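# Pour grains into the empty bowl, then return the bowl

## Task

Tip the grains from the filled bowl into the empty bowl and spill none. Then set the first bowl back down in its original spot, upright and flat on the counter, and let go of it so that no hand is touching it.

## Robot and tools

Robot: two arms, left_arm and right_arm. Each has a five-finger hand: the left arm carries a left hand and the right arm a right hand. The scene frame has its origin at table height, midway between the nominal arm bases, with +z up and +x out over the table. left_arm sits on the +y side. These names do not match the left and right of the images. Calibrated bases are left_arm at (+0.004, +0.352, 0) m and right_arm at (-0.027, -0.256, 0) m, each turned very slightly about z. Every pose an arm reports, including end_effector_position (m) and end_effector_quat_wxyz, is in that arm's own base frame. Fixed cameras and the table use the scene frame. Motion offsets are taken along the current Hand target's own axes.

Hand point: a spot 0.05 m in front of the palm and 0.15 m beyond the wrist face. Its +z runs along the straight fingers and +y comes out of the palm. On the right hand +x points from the thumb toward the little finger; on the left hand +x points toward the thumb. Straight fingers reach 0.06 to 0.07 m past the point, and their centre lines lie 0.06 m behind it. A wrist bracket on the little-finger side can strike objects.

Row layout: every row is one flat list of 28 numbers in [-1, 1], always covering both arms even when only one moves, in this order:
1-6: left dx, dy, dz, rx, ry, rz.
7-12: left thumb_turn, thumb_bend, index, middle, ring, little.
13-14: left force_limit, speed.
15-28: the same fourteen numbers for the right arm.
The pose numbers are offsets, not poses. They count from the Hand target the arm had when the action or move began, along that target's axes. A value of 1.0 stands for 0.6 m or 180 degrees. rx, ry, rz form a single rotation vector. All six pose numbers at 0 re-command the current Hand target. Each new call starts from wherever the Hand target stands at that moment, so sending the same offset twice moves the arm twice.

Hand numbers are absolute targets. For thumb_turn, -1 puts the thumb beside the palm and +1 puts it opposite the fingers. For thumb_bend and each finger, -1 is straight and +1 is fully curled. force_limit maps -1 to about 0 N and +1 to 10 N at the fingertip (15 N for the two thumb motors). speed runs from near zero at -1 up to full speed at +0.48 and stays full above that. A hand has no 'no change' value: to keep it as it is, send again the eight numbers you last sent for it. If you have sent none yet, send its hand_measured followed by hand_force_limit and hand_speed. A grip needs the thumb fully turned in and an object about 0.035 to 0.065 m thick, or a handle at least about 0.025 m thick. For a gentle grip close at speed -0.94 or lower. To squeeze harder, raise force_limit and also send a target closed further than hand_measured. To loosen, send a target more open than hand_measured.

Tools:
execute_actions(actions, cameras): actions is a list of actions. Each action is up to 15 rows, one per 1/30 s step, and a short action keeps its last row for the remaining steps. Every row counts from the start pose of its action. Images are returned only when actions is empty or cameras names them (["all"], or names such as cam_high, cam_left_wrist, cam_right_wrist).
move(target, speed, blend, blocking, cameras): sends each hand point along a straight path toward an offset target. target is one 28-number row or a list of up to 15 rows, and all of them count from the same starting Hand targets. speed is in m/s, from 0.002 to 4.3, default 0.25, and turns are capped at twice that in rad/s. It can be one number or one per target. blend is in metres and rounds off intermediate corners; 0 means stop at each one. blocking=false hands the result back early while the motion keeps running. Paths do not avoid obstacles or the other arm. Keep paths away from an arm's own base.
wait(seconds 0 to 10, cameras): lets time pass while holding the last command.
stop(cameras): brakes a running move.
zoom_image(camera, region [x0,y0,x1,y1] in pixels, at most 504 square): gives a closer view of the latest image from that camera.
show_instructions(): shows the reference pages.
finished_scene(scene): ends the scene, takes the current scene's number, and cannot be undone.

Results: each arm reports its state and Hand target, which is the last commanded pose after clipping and the base for the next offsets. The hand lists come in motor order. hand_measured gives positions. hand_stopped_by gives moving, target, force, stalled or fault. hand_load_n gives fingertip load, positive when the finger is pushed open; a lost grip shows as load falling toward 0. A move adds a 'move:' line that reports done, off_target, moving, held or fault, along with limits such as paced or held. Joint torques, velocities and motor temperatures can also appear. MOTOR HOT warns of overheating, and at 100 °C the arm drops.

Cautions: the arm follows commands loosely and often rests 1 to 3 cm, sometimes 5 cm, short of the target, usually low. Send the remaining distance as a fresh offset. Each step limits rotation to within 40 degrees of the measured orientation. Do not knock the bowls, spill grains, drop or release an object while it is moving, hit the table, or let the two hands meet or press on each other. Move slowly near contact. To end a push, command a target back past the hand point. Watch motor heat when holding a load or reaching far. Objects may occasionally be nudged by outside pushes.

Each tool is called after "Request:" by a JSON object that holds its "op" and its "data", one argument or row to a line.

Reference images:

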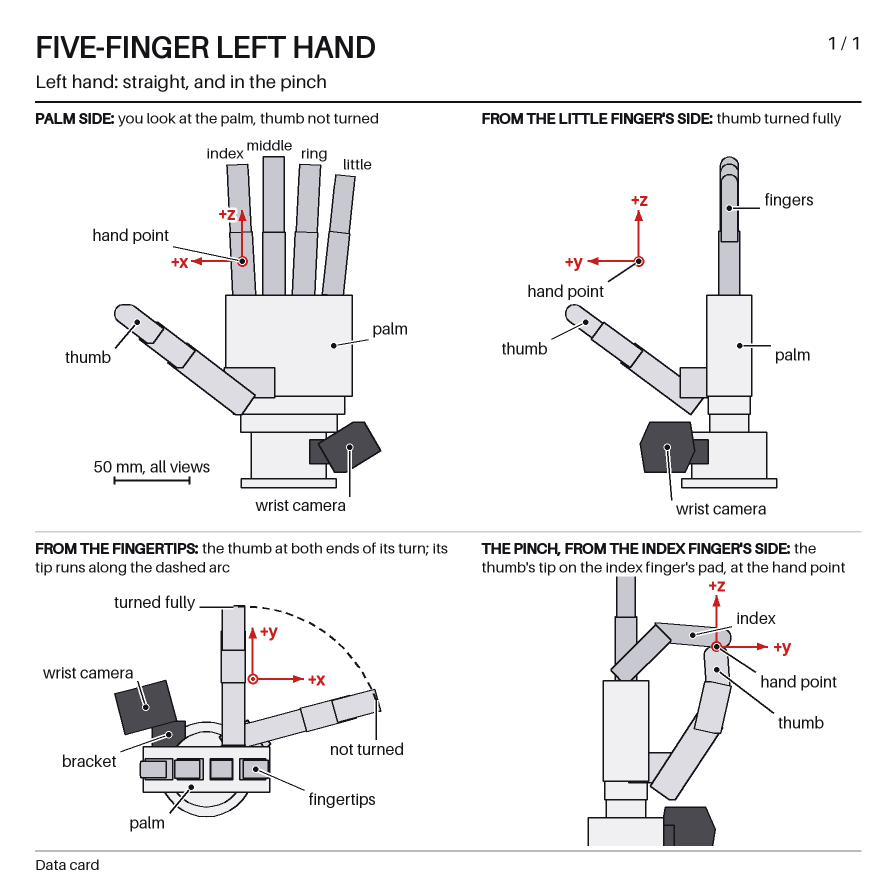

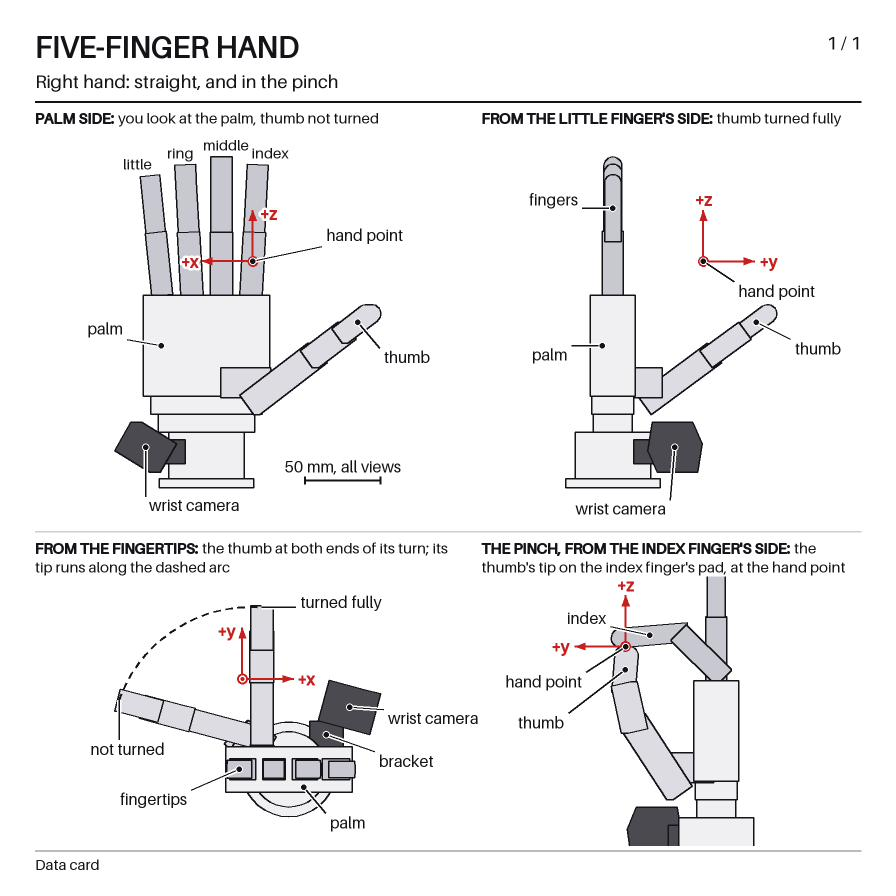

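## Session

Request:
{"op": "execute_actions", "data": {
  "actions": []
}}

Scene clock: 0.00 s.
left_arm: end_effector_position=(+0.3200, -0.2109, +0.3232) hand_measured=(-1.000, -1.000, -1.000, -1.000, -1.000, -1.000) hand_load_n=(+0.0, +0.0, +0.0, +0.0, +0.0, +0.0) hand_stopped_by=(target, target, target, target, target, target) hand_force_limit=0.00 hand_speed=-0.80 end_effector_quat_wxyz=(+0.582, +0.097, +0.735, +0.333) | right_arm: end_effector_position=(+0.5252, +0.2876, +0.2023) hand_measured=(-1.000, -1.000, -1.000, -1.000, -1.000, -1.000) hand_load_n=(+0.0, +0.0, +0.0, +0.0, +0.0, +0.0) hand_stopped_by=(target, target, target, target, target, target) hand_force_limit=0.00 hand_speed=-0.80 end_effector_quat_wxyz=(-0.007, -0.205, +0.979, -0.006)
Joint positions: left_arm=[-1.124 1.292 0.976 -0.723 -1.454 1.186] | right_arm=[0.403 1.84 1.825 -1.572 0.009 1.562]
Joint velocities: within noise
Joint torques (N m): no reading
Motor temperatures (°C): left_arm=[26 28 23 24 25 25] | right_arm=[25 22 24 25 23 24]
Heat: left arm: hottest shoulder 28 °C; right arm: hottest waist 25 °C.
Hand target: left_arm +0.3220, -0.2150, +0.3328; +0.589, +0.087, +0.736, +0.323 | right_arm +0.5302, +0.2897, +0.2044; -0.003, -0.205, +0.979, -0.005

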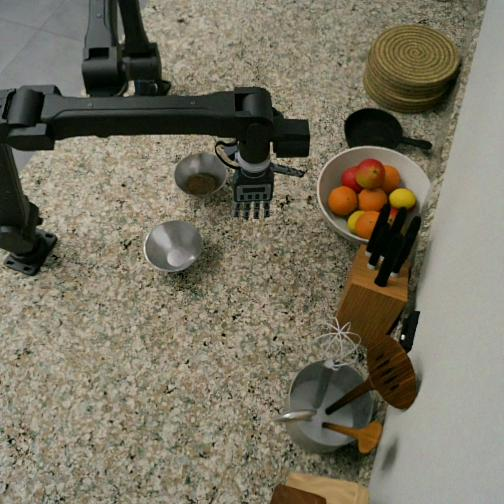

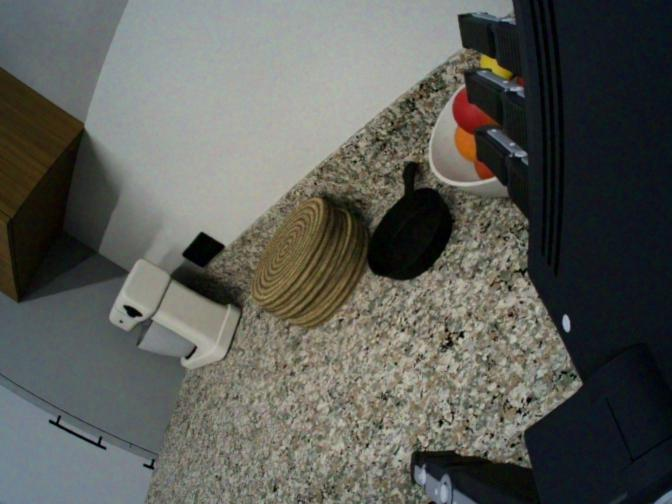

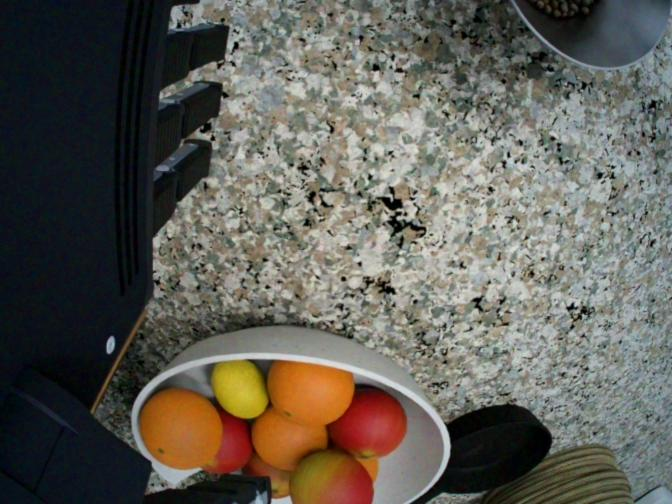

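Request:
{"op": "zoom_image", "data": {
  "camera": "cam_high",
  "region": [0, 0, 250, 280]
}}

Request:
{"op": "zoom_image", "data": {
  "camera": "cam_high",
  "region": [120, 80, 340, 300]
}}

Scaled by 1.800 from the camera's 504x504 image, which has a finer 720x720 frame.

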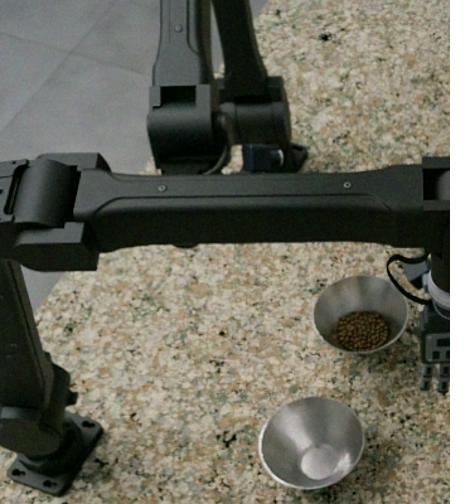

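Scaled by 2.291 from the camera's 504x504 image, which has a finer 720x720 frame.

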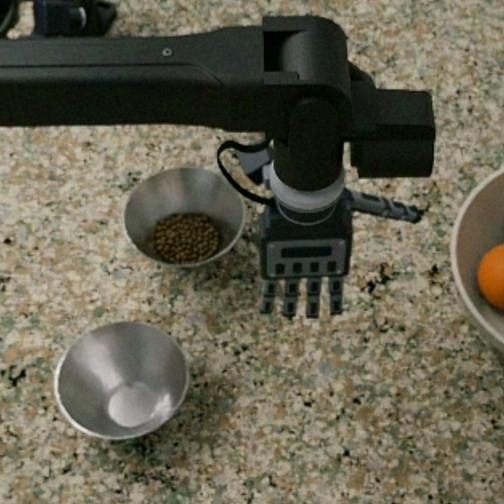

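Request:
{"op": "move", "data": {
  "target": [0.1695,0.2587,0.1243,0,0,0,-1,-1,-1,-1,-1,-1,0,-0.8,0,0,0,0,0,0,-1,-1,-1,-1,-1,-1,0,-0.8],
  "cameras": ["all"]
}}

Scene clock: 77.60 s.
left_arm: end_effector_position=(+0.3228, -0.0184, +0.3275) hand_measured=(-1.000, -1.000, -1.000, -1.000, -1.000, -1.000) hand_load_n=(+0.0, +0.0, +0.0, +0.0, -0.5, +0.0) hand_stopped_by=(target, target, target, target, target, target) hand_force_limit=0.00 hand_speed=-0.80 end_effector_quat_wxyz=(+0.582, +0.094, +0.740, +0.324) | right_arm: end_effector_position=(+0.5252, +0.2876, +0.2023) hand_measured=(-1.000, -1.000, -1.000, -1.000, -1.000, -1.000) hand_load_n=(+0.0, +0.0, +0.0, +0.0, +0.0, +0.0) hand_stopped_by=(target, target, target, target, target, target) hand_force_limit=0.00 hand_speed=-0.80 end_effector_quat_wxyz=(-0.007, -0.205, +0.979, -0.006)
Joint positions: left_arm=[-0.737 0.713 0.522 -0.063 -1.107 1.978] | right_arm=[0.403 1.84 1.825 -1.572 0.009 1.562]
Joint torques (N m): left_arm=[1.44 -0.67 10.84 2.65 -0.09 0.16] | right_arm=[-0.09 -15.85 9.03 0.14 -0.11 0.04]
Motor temperatures (°C): left_arm=[26 29 31 24 27 25] | right_arm=[25 24 28 25 23 24]
Heat: left arm: hottest elbow 31 °C; right arm: hottest elbow 28 °C.
Hand target: left_arm +0.3220, -0.0150, +0.3330; +0.588, +0.087, +0.736, +0.323 | right_arm +0.5302, +0.2897, +0.2044; -0.003, -0.205, +0.979, -0.005
Off the commanded pose: left_arm 0.007 m, 1 deg | right_arm 0.006 m, 1 deg.
move: done

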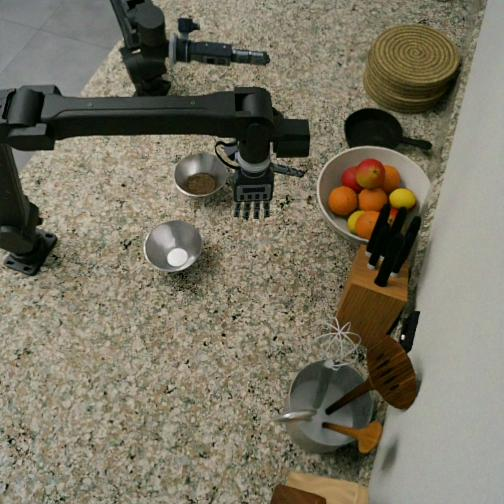

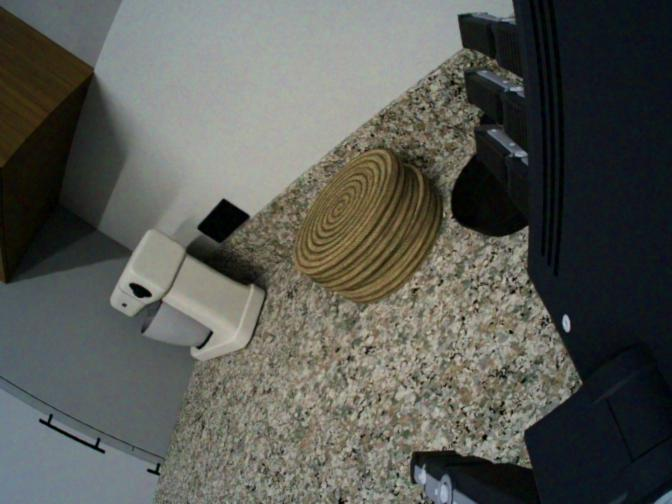

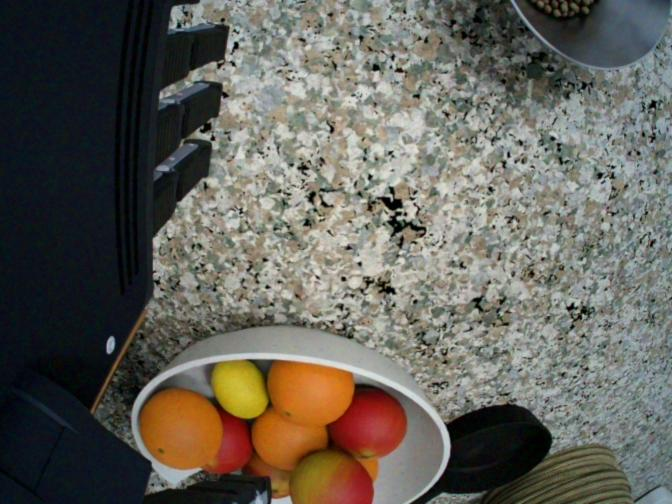

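Request:
{"op": "move", "data": {
  "target": [0,0,0,0,0,0,-1,-1,-1,-1,-1,-1,0,-0.8,0.3137,0.117,-0.165,0,0,0,-1,-1,-1,-1,-1,-1,0,-0.8],
  "cameras": ["all"]
}}

Scene clock: 88.90 s.
left_arm: end_effector_position=(+0.3228, -0.0184, +0.3276) hand_measured=(-1.000, -1.000, -1.000, -1.000, -1.000, -1.000) hand_load_n=(+0.0, +0.0, +0.0, +0.0, +0.0, +0.0) hand_stopped_by=(target, target, target, target, target, target) hand_force_limit=0.00 hand_speed=-0.80 end_effector_quat_wxyz=(+0.582, +0.094, +0.740, +0.325) | right_arm: end_effector_position=(+0.3357, +0.2781, +0.3092) hand_measured=(-1.000, -1.000, -1.000, -1.000, -1.000, -1.000) hand_load_n=(-0.5, +0.0, +0.0, +0.0, -0.5, +0.0) hand_stopped_by=(target, target, target, target, target, target) hand_force_limit=0.00 hand_speed=-0.80 end_effector_quat_wxyz=(+0.020, -0.207, +0.978, +0.004)
Joint positions: left_arm=[-0.737 0.713 0.522 -0.063 -1.107 1.979] | right_arm=[0.569 1.351 1.511 -1.691 0.006 1.722]
Joint torques (N m): left_arm=[1.44 -0.67 10.82 2.69 -0.09 0.19] | right_arm=[0.67 -9.76 6.87 -0.06 -0.18 0.19]
Heat: left arm: hottest elbow 31 °C; right arm: hottest elbow 28 °C.
Hand target: left_arm +0.3220, -0.0150, +0.3330; +0.588, +0.087, +0.736, +0.323 | right_arm +0.3300, +0.2797, +0.3043; -0.003, -0.205, +0.979, -0.005
Off the commanded pose: left_arm 0.006 m, 1 deg | right_arm 0.008 m, 3 deg.
joint sent to its limit (right arm) — joint 4 (wrist pitch), lower limit. The joint targets still meet the commanded pose.
move: off_target (right_arm)

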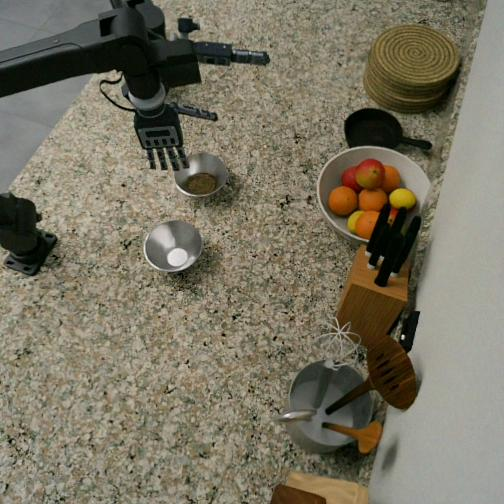

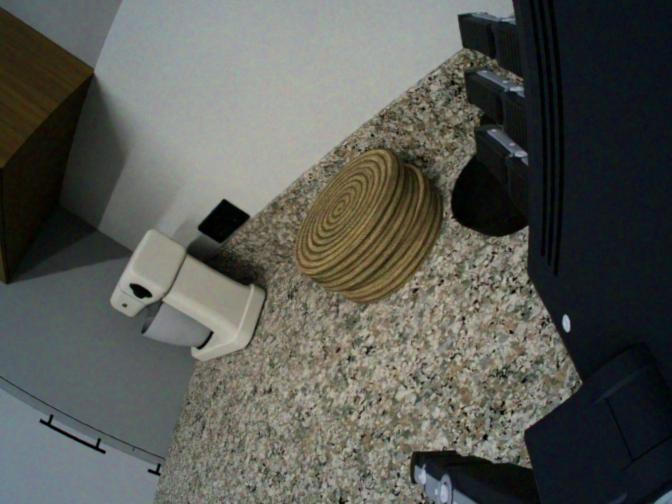

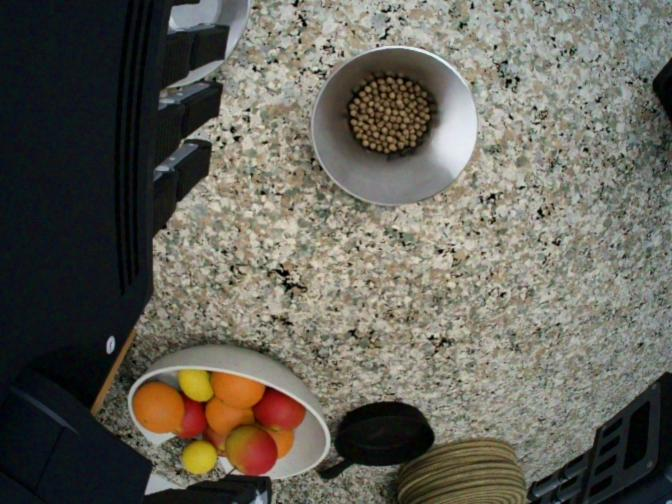

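Request:
{"op": "zoom_image", "data": {
  "camera": "cam_high",
  "region": [130, 130, 250, 290]
}}

Request:
{"op": "zoom_image", "data": {
  "camera": "cam_right_wrist",
  "region": [150, 0, 500, 250]
}}

Scaled by 3.150 from the camera's 504x504 image, which has a finer 720x720 frame.

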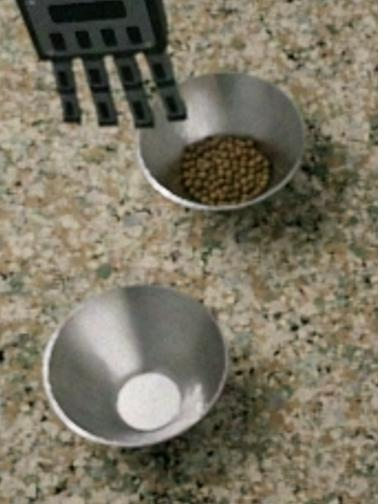

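Scaled by 1.440 from the camera's 672x504 image, which has a finer 960x720 frame.

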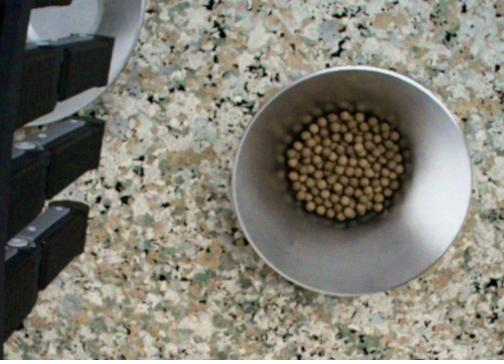

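Request:
{"op": "move", "data": {
  "target": [
    [0,0,0,0,0,0,1,-1,-1,-1,-1,-1,0,0,0.4947,-0.8385,0.011,0,0,0,-1,-1,-1,-1,-1,-1,0,-0.8],
    [-0.0948,-0.338,-0.3068,0.3967,0.2649,0.1866,1,-1,-1,-1,-1,-1,0,0,0.4947,-0.8385,0.011,0,0,0,-1,-1,-1,-1,-1,-1,0,-0.8]
  ],
  "cameras": ["all"]
}}

Scene clock: 188.53 s.
left_arm: end_effector_position=(+0.2123, -0.2599, +0.2661) hand_measured=(+1.000, -1.000, -1.000, -1.000, -1.000, -1.000) hand_load_n=(+0.0, +0.0, +0.0, +0.0, +0.5, +0.0) hand_stopped_by=(target, target, target, target, target, target) hand_force_limit=0.00 hand_speed=0.00 end_effector_quat_wxyz=(-0.010, +0.457, +0.890, +0.009) | right_arm: end_effector_position=(+0.2558, -0.2900, +0.2947) hand_measured=(-1.000, -1.000, -1.000, -1.000, -1.000, -1.000) hand_load_n=(+0.0, +0.0, +0.0, +0.0, +0.0, +0.0) hand_stopped_by=(target, target, target, target, target, target) hand_force_limit=0.00 hand_speed=-0.80 end_effector_quat_wxyz=(-0.002, -0.201, +0.980, -0.007)
Joint positions: left_arm=[-1.056 1.319 1.368 -1.646 -0.004 1.463] | right_arm=[-0.953 1.48 1.612 -1.691 0.01 0.214]
Joint torques (N m): left_arm=[1.14 -5.89 14.35 -0.13 0.07 0.14] | right_arm=[-0.5 -10.29 11.14 -0.16 -0.22 -0.11]
Heat: left arm: hottest elbow 32 °C; right arm: hottest elbow 28 °C.
Hand target: left_arm +0.2198, -0.2700, +0.2798; +0.000, +0.462, +0.887, +0.001 | right_arm +0.2597, -0.3003, +0.3042; -0.003, -0.205, +0.979, -0.005
Off the commanded pose: left_arm 0.019 m, 2 deg | right_arm 0.015 m, 1 deg.
joint sent to its limit (right arm) — joint 4 (wrist pitch), lower limit. The joint targets still meet the commanded pose.
move: off_target (left_arm, right_arm)

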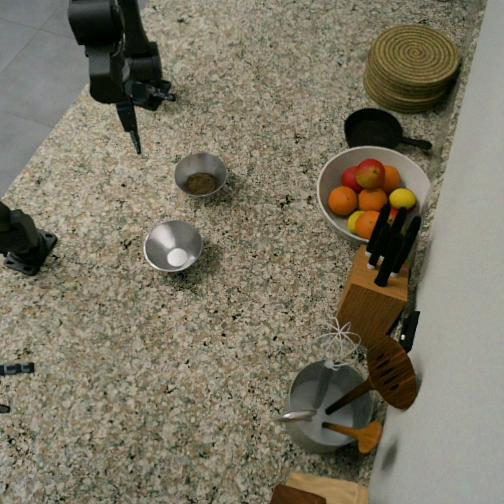

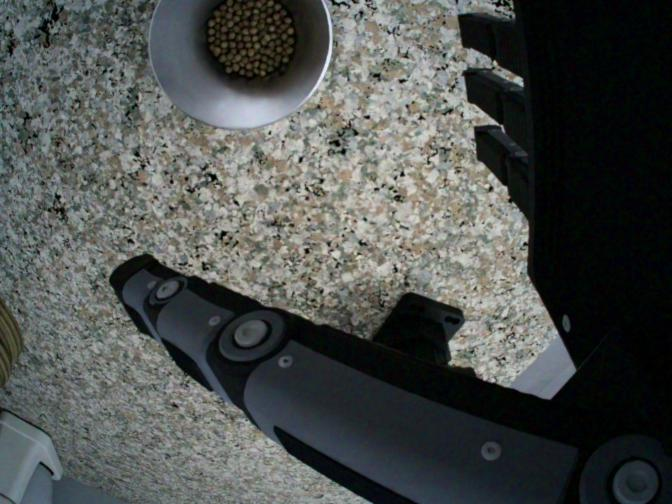

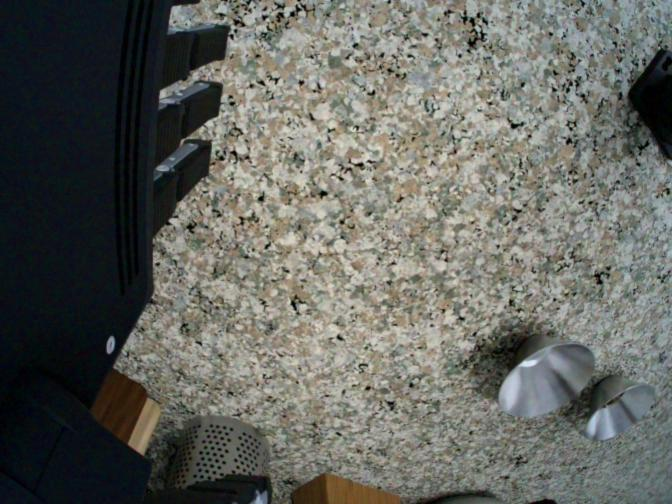

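Request:
{"op": "zoom_image", "data": {
  "camera": "cam_left_wrist",
  "region": [330, 230, 600, 430]
}}

Request:
{"op": "zoom_image", "data": {
  "camera": "cam_left_wrist",
  "region": [100, 0, 430, 250]
}}

Scaled by 1.867 from the camera's 672x504 image, which has a finer 960x720 frame.

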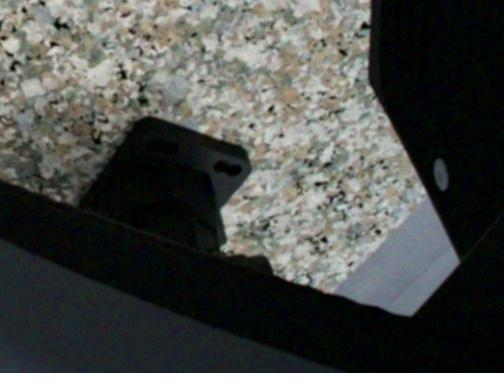

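Scaled by 1.527 from the camera's 672x504 image, which has a finer 960x720 frame.

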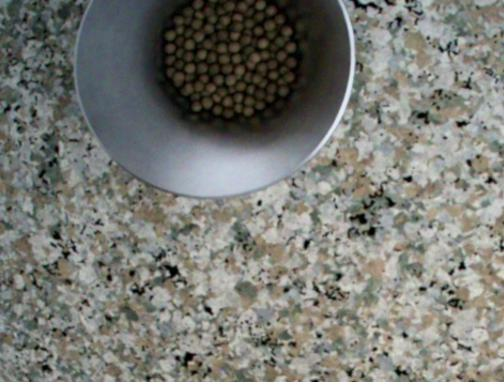

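Request:
{"op": "zoom_image", "data": {
  "camera": "cam_left_wrist",
  "region": [430, 0, 672, 250]
}}

Request:
{"op": "zoom_image", "data": {
  "camera": "cam_left_wrist",
  "region": [90, 230, 500, 504]
}}

Scaled by 2.016 from the camera's 672x504 image, which has a finer 960x720 frame.

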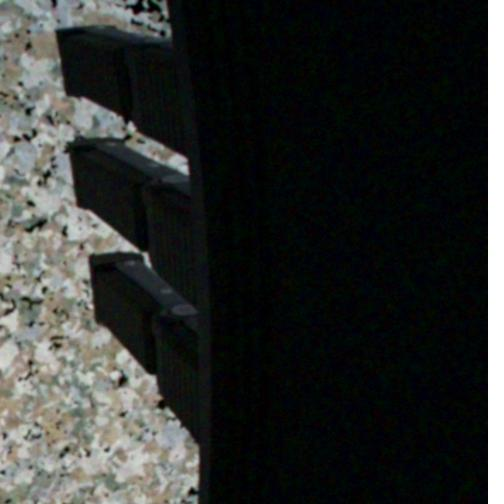

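Scaled by 1.229 from the camera's 672x504 image, which has a finer 960x720 frame.

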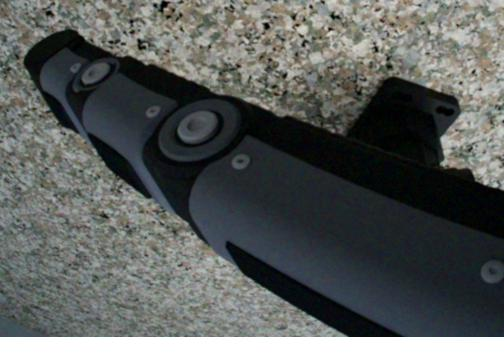

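Request:
{"op": "move", "data": {
  "target": [-0.1,0,0,0,0,0,1,-1,-1,-1,-1,-1,0,0,0,0,0,0,0,0,-1,-1,-1,-1,-1,-1,0,-0.8],
  "cameras": ["all"]
}}

Scene clock: 236.63 s.
left_arm: end_effector_position=(+0.2459, -0.3107, +0.2655) hand_measured=(+1.000, -1.000, -1.000, -1.000, -1.000, -1.000) hand_load_n=(+0.0, +0.0, +0.0, +0.0, +0.0, +0.0) hand_stopped_by=(target, target, target, target, target, target) hand_force_limit=0.00 hand_speed=0.00 end_effector_quat_wxyz=(-0.011, +0.458, +0.889, +0.010) | right_arm: end_effector_position=(+0.2558, -0.2900, +0.2947) hand_measured=(-1.000, -1.000, -1.000, -1.000, -1.000, -1.000) hand_load_n=(+0.0, +0.0, +0.0, +0.0, +0.5, +0.0) hand_stopped_by=(target, target, target, target, target, target) hand_force_limit=0.00 hand_speed=-0.80 end_effector_quat_wxyz=(-0.002, -0.201, +0.980, -0.007)
Joint positions: left_arm=[-1.046 1.479 1.527 -1.649 -0.004 1.476] | right_arm=[-0.953 1.48 1.612 -1.691 0.01 0.214]
Joint torques (N m): left_arm=[1.44 -8.7 14.28 -0.1 0.06 0.16] | right_arm=[-0.62 -10.23 11.12 -0.17 -0.21 -0.11]
Motor temperatures (°C): left_arm=[25 29 38 24 25 25] | right_arm=[25 24 31 24 23 24]
Heat: left arm: hottest elbow 38 °C; right arm: hottest elbow 31 °C.
Hand target: left_arm +0.2543, -0.3191, +0.2797; +0.000, +0.462, +0.887, +0.001 | right_arm +0.2597, -0.3003, +0.3042; -0.003, -0.205, +0.979, -0.005
Off the commanded pose: left_arm 0.019 m, 2 deg | right_arm 0.015 m, 1 deg.
joint sent to its limit (right arm) — joint 4 (wrist pitch), lower limit. The joint targets still meet the commanded pose.
move: off_target (left_arm, right_arm)

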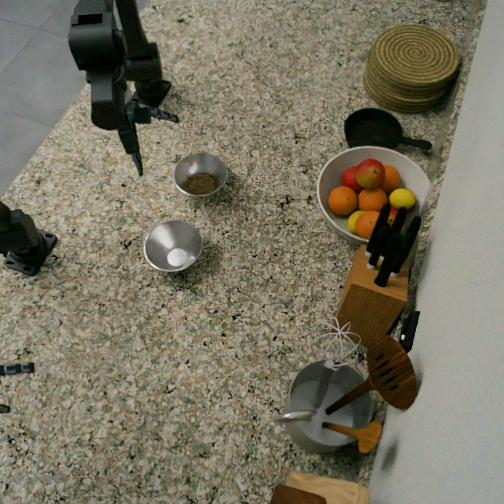

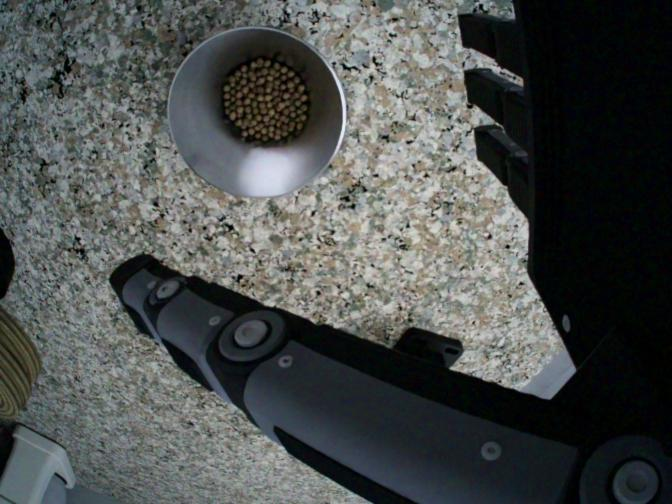

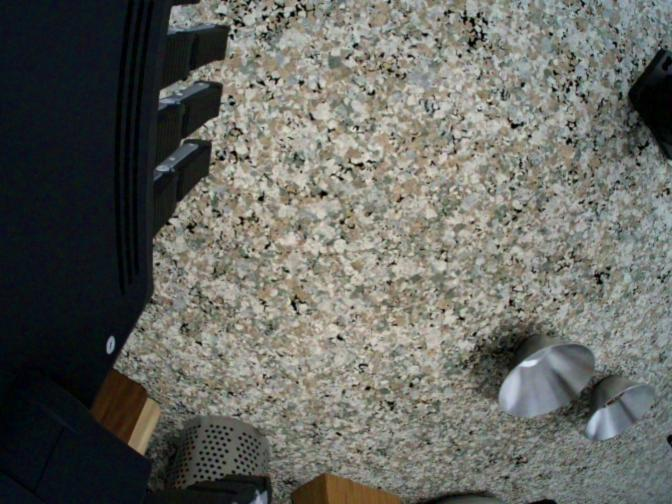

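Request:
{"op": "move", "data": {
  "target": [0.0878,0.0575,0.2333,0.2187,-0.0521,-0.1423,1,-1,-1,-1,-1,-1,0,0,0,0,0,0,0,0,-1,-1,-1,-1,-1,-1,0,-0.8],
  "cameras": ["all"]
}}

Scene clock: 332.60 s.
left_arm: end_effector_position=(+0.2489, -0.2555, +0.1342) hand_measured=(+1.000, -1.000, -1.000, -1.000, -1.000, -1.000) hand_load_n=(+0.0, +0.0, +0.0, +0.0, +0.0, +0.0) hand_stopped_by=(target, target, target, target, target, target) hand_force_limit=0.00 hand_speed=0.00 end_effector_quat_wxyz=(-0.098, +0.226, +0.913, -0.326) | right_arm: end_effector_position=(+0.2558, -0.2900, +0.2947) hand_measured=(-1.000, -1.000, -1.000, -1.000, -1.000, -1.000) hand_load_n=(+0.0, +0.0, +0.0, +0.0, +0.0, +0.0) hand_stopped_by=(target, target, target, target, target, target) hand_force_limit=0.00 hand_speed=-0.80 end_effector_quat_wxyz=(-0.002, -0.201, +0.980, -0.007)
Joint positions: left_arm=[-0.57 1.372 1.051 -1.221 0.694 1.476] | right_arm=[-0.953 1.48 1.612 -1.691 0.01 0.214]
Joint torques (N m): left_arm=[1.26 -8.82 9.26 1.1 0.56 0.02] | right_arm=[-0.62 -10.29 11.12 -0.14 -0.21 -0.11]
Heat: left arm: hottest elbow 38 °C; right arm: hottest elbow 34 °C.
Hand target: left_arm +0.2525, -0.2561, +0.1399; -0.083, +0.230, +0.911, -0.332 | right_arm +0.2597, -0.3003, +0.3042; -0.003, -0.205, +0.979, -0.005
Off the commanded pose: left_arm 0.007 m, 2 deg | right_arm 0.015 m, 1 deg.
joint sent to its limit (right arm) — joint 4 (wrist pitch), lower limit. The joint targets still meet the commanded pose.
move: off_target (right_arm)

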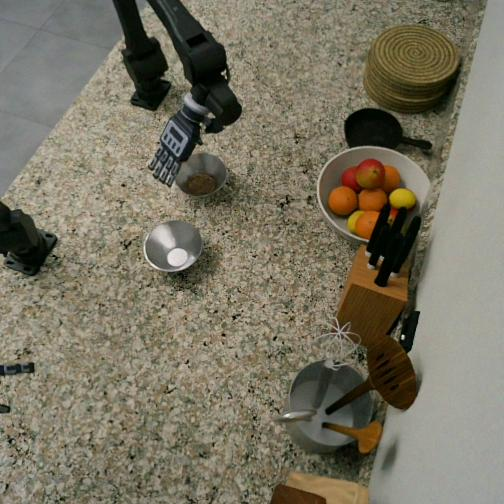

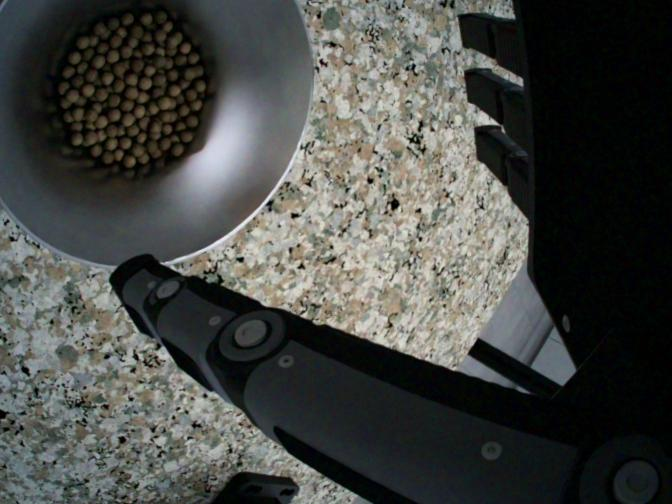

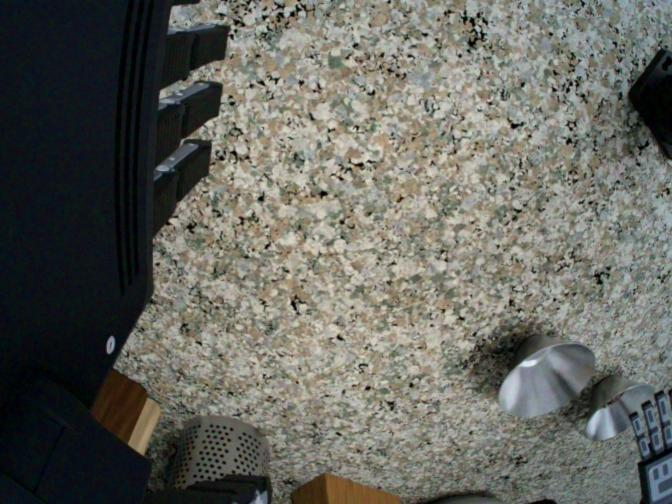

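Request:
{"op": "zoom_image", "data": {
  "camera": "cam_left_wrist",
  "region": [0, 0, 400, 300]
}}

Request:
{"op": "zoom_image", "data": {
  "camera": "cam_high",
  "region": [120, 60, 280, 240]
}}

Scaled by 1.260 from the camera's 672x504 image, which has a finer 960x720 frame.

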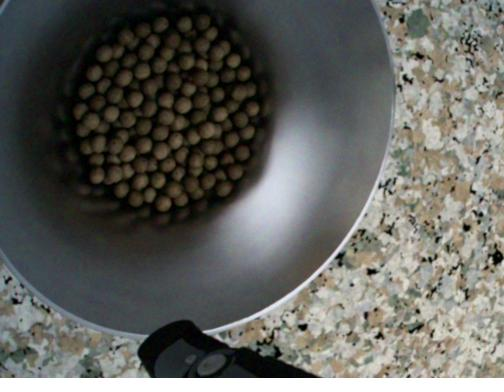

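Scaled by 2.800 from the camera's 504x504 image, which has a finer 720x720 frame.

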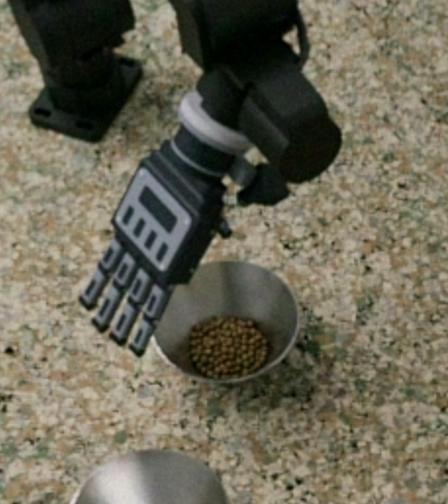

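Request:
{"op": "move", "data": {
  "target": [-0.0182,0.0177,0.0597,0,0,0,1,0.1,-1,-1,-1,-1,0,-0.2,0,0,0,0,0,0,-1,-1,-1,-1,-1,-1,0,-0.8],
  "cameras": ["cam_high","cam_left_wrist"],
  "speed": 0.1
}}

Request:
{"op": "zoom_image", "data": {
  "camera": "cam_high",
  "region": [120, 60, 280, 240]
}}

Scene clock: 363.67 s.
left_arm: end_effector_position=(+0.2549, -0.2709, +0.1097) hand_measured=(+1.000, +0.100, -1.000, -1.000, -1.000, -1.000) hand_load_n=(+0.0, +0.0, +0.0, +0.0, +0.0, +0.0) hand_stopped_by=(target, target, target, target, target, target) hand_force_limit=0.00 hand_speed=-0.20 end_effector_quat_wxyz=(-0.080, +0.233, +0.910, -0.333) | right_arm: end_effector_position=(+0.2558, -0.2900, +0.2947) hand_measured=(-1.000, -1.000, -1.000, -1.000, -1.000, -1.000) hand_load_n=(+0.0, +0.0, +0.0, +0.0, +0.0, +0.0) hand_stopped_by=(target, target, target, target, target, target) hand_force_limit=0.00 hand_speed=-0.80 end_effector_quat_wxyz=(-0.002, -0.201, +0.980, -0.007)
Joint positions: left_arm=[-0.594 1.399 1.012 -1.094 0.694 1.446] | right_arm=[-0.953 1.48 1.612 -1.691 0.01 0.214]
Joint torques (N m): left_arm=[0.32 -6.71 9.33 1.24 0.49 -0.18] | right_arm=[-0.56 -10.34 11.17 -0.12 -0.21 -0.11]
Heat: left arm: hottest elbow 36 °C; right arm: hottest elbow 34 °C.
Hand target: left_arm +0.2552, -0.2744, +0.1056; -0.083, +0.229, +0.911, -0.332 | right_arm +0.2597, -0.3003, +0.3042; -0.003, -0.205, +0.979, -0.005
Off the commanded pose: left_arm 0.005 m, 1 deg | right_arm 0.015 m, 1 deg.
joint sent to its limit (right arm) — joint 4 (wrist pitch), lower limit. The joint targets still meet the commanded pose.
move: off_target (right_arm)
Images, in order (width x height): cam_high 504x504, cam_left_wrist 672x504.

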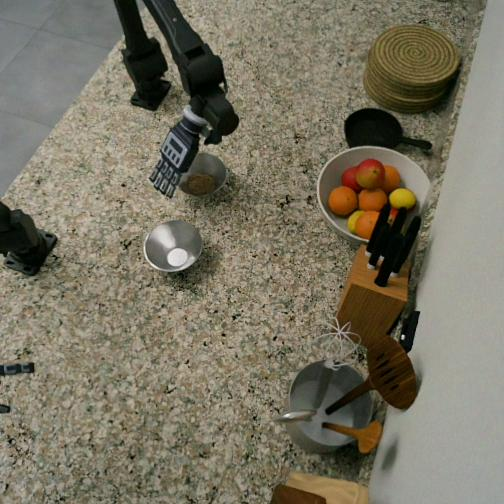

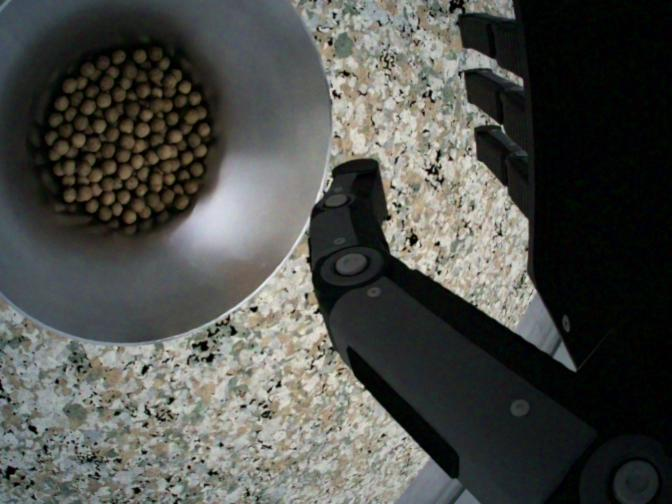

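Scaled by 2.800 from the camera's 504x504 image, which has a finer 720x720 frame.

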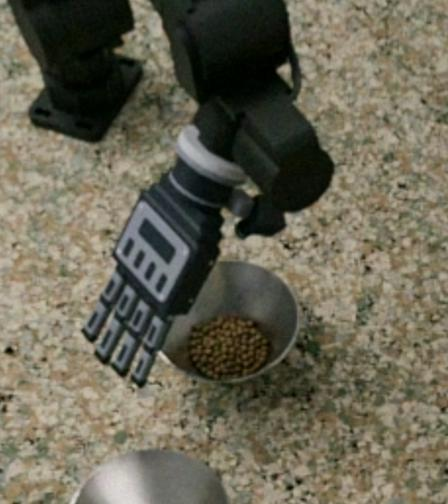

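Request:
{"op": "move", "data": {
  "target": [0.0017,0.0375,0.033,0,0,0,1,0.1,-1,-1,-1,-1,0,-0.2,0,0,0,0,0,0,-1,-1,-1,-1,-1,-1,0,-0.8],
  "cameras": ["cam_high","cam_left_wrist"],
  "speed": 0.06
}}

Request:
{"op": "zoom_image", "data": {
  "camera": "cam_high",
  "region": [120, 100, 280, 240]
}}

Scene clock: 396.17 s.
left_arm: end_effector_position=(+0.2526, -0.2694, +0.0810) hand_measured=(+1.000, +0.100, -1.000, -1.000, -1.000, -1.000) hand_load_n=(+0.5, +0.0, +0.0, +0.0, +0.0, +0.0) hand_stopped_by=(target, target, target, target, target, target) hand_force_limit=0.00 hand_speed=-0.20 end_effector_quat_wxyz=(-0.084, +0.232, +0.911, -0.332) | right_arm: end_effector_position=(+0.2558, -0.2900, +0.2947) hand_measured=(-1.000, -1.000, -1.000, -1.000, -1.000, -1.000) hand_load_n=(+0.0, +0.0, +0.0, +0.0, +0.0, +0.0) hand_stopped_by=(target, target, target, target, target, target) hand_force_limit=0.00 hand_speed=-0.80 end_effector_quat_wxyz=(-0.002, -0.201, +0.980, -0.007)
Joint positions: left_arm=[-0.594 1.431 0.961 -1.019 0.694 1.445] | right_arm=[-0.953 1.48 1.612 -1.691 0.01 0.214]
Joint torques (N m): left_arm=[1.2 -6.77 8.98 1.26 0.52 -0.01] | right_arm=[-0.56 -10.29 11.14 -0.16 -0.21 -0.11]
Heat: left arm: hottest elbow 34 °C; right arm: hottest elbow 35 °C.
Hand target: left_arm +0.2563, -0.2699, +0.0760; -0.083, +0.229, +0.911, -0.332 | right_arm +0.2597, -0.3003, +0.3042; -0.003, -0.205, +0.979, -0.005
Off the commanded pose: left_arm 0.006 m, 0 deg | right_arm 0.015 m, 1 deg.
joint sent to its limit (right arm) — joint 4 (wrist pitch), lower limit. The joint targets still meet the commanded pose.
move: off_target (right_arm)
Images, in order (width x height): cam_high 504x504, cam_left_wrist 672x504.

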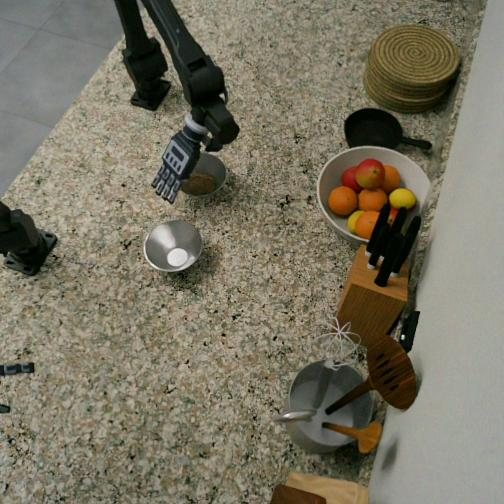

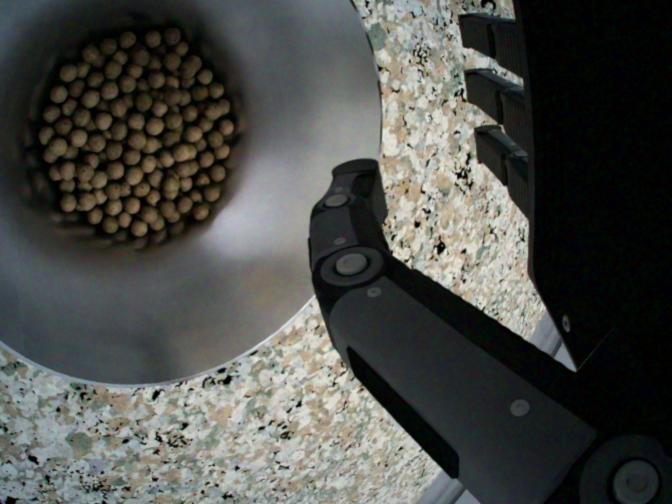

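Scaled by 3.150 from the camera's 504x504 image, which has a finer 720x720 frame.

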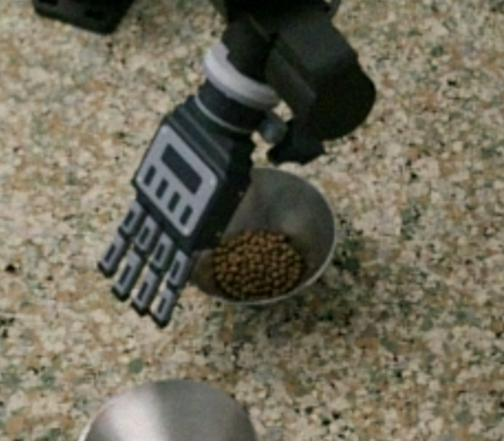

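Request:
{"op": "move", "data": {
  "target": [-0.0062,0.016,0.0237,0,0,0,1,0.1,-1,-1,-1,-1,0,-0.2,0,0,0,0,0,0,-1,-1,-1,-1,-1,-1,0,-0.8],
  "cameras": ["cam_high","cam_left_wrist"],
  "speed": 0.04
}}

Request:
{"op": "zoom_image", "data": {
  "camera": "cam_high",
  "region": [120, 100, 280, 240]
}}

Request:
{"op": "zoom_image", "data": {
  "camera": "cam_left_wrist",
  "region": [200, 50, 500, 350]
}}

Scene clock: 411.83 s.
left_arm: end_effector_position=(+0.2568, -0.2722, +0.0643) hand_measured=(+1.000, +0.100, -1.000, -1.000, -1.000, -1.000) hand_load_n=(+0.0, +0.0, +0.0, +0.0, +0.0, +0.0) hand_stopped_by=(target, target, target, target, target, target) hand_force_limit=0.00 hand_speed=-0.20 end_effector_quat_wxyz=(-0.082, +0.232, +0.910, -0.332) | right_arm: end_effector_position=(+0.2558, -0.2900, +0.2947) hand_measured=(-1.000, -1.000, -1.000, -1.000, -1.000, -1.000) hand_load_n=(+0.0, +0.0, +0.0, +0.0, +0.0, +0.0) hand_stopped_by=(target, target, target, target, target, target) hand_force_limit=0.00 hand_speed=-0.80 end_effector_quat_wxyz=(-0.002, -0.201, +0.980, -0.007)
Joint positions: left_arm=[-0.594 1.463 0.946 -0.968 0.694 1.445] | right_arm=[-0.953 1.48 1.612 -1.691 0.01 0.214]
Joint torques (N m): left_arm=[0.91 -7 8.73 1.25 0.51 -0.06] | right_arm=[-0.62 -10.17 11.12 -0.16 -0.22 -0.11]
Heat: left arm: hottest elbow 34 °C; right arm: hottest elbow 35 °C.
Hand target: left_arm +0.2588, -0.2733, +0.0590; -0.083, +0.229, +0.911, -0.332 | right_arm +0.2597, -0.3003, +0.3042; -0.003, -0.205, +0.979, -0.005
Off the commanded pose: left_arm 0.006 m, 0 deg | right_arm 0.015 m, 1 deg.
joint sent to its limit (right arm) — joint 4 (wrist pitch), lower limit. The joint targets still meet the commanded pose.
move: off_target (right_arm)
Images, in order (width x height): cam_high 504x504, cam_left_wrist 672x504.

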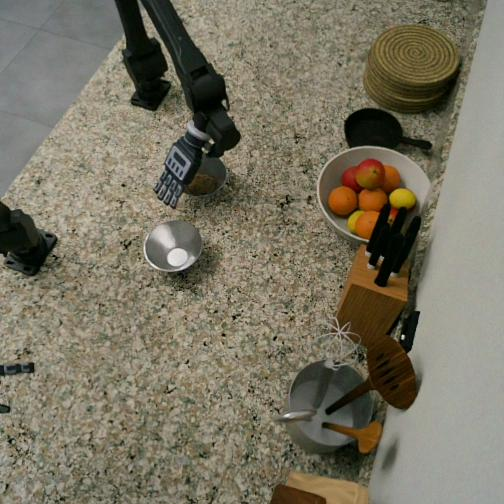

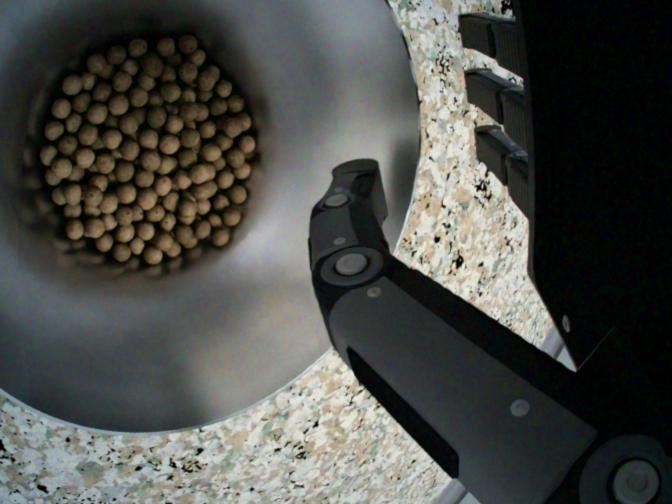

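Scaled by 3.150 from the camera's 504x504 image, which has a finer 720x720 frame.

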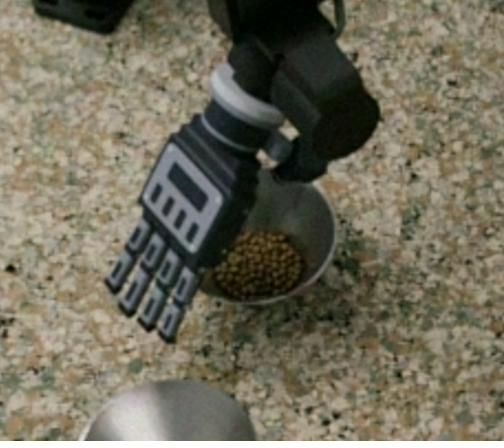

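Scaled by 1.680 from the camera's 672x504 image, which has a finer 960x720 frame.

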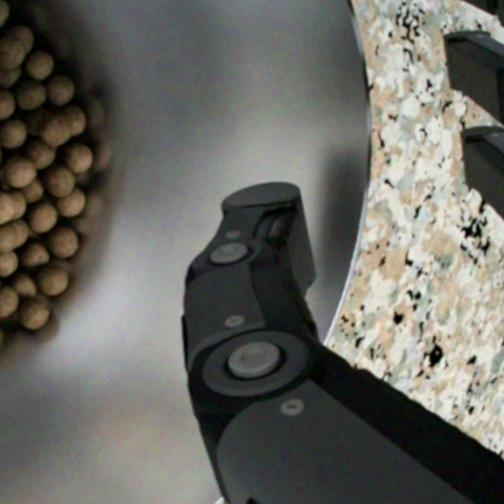

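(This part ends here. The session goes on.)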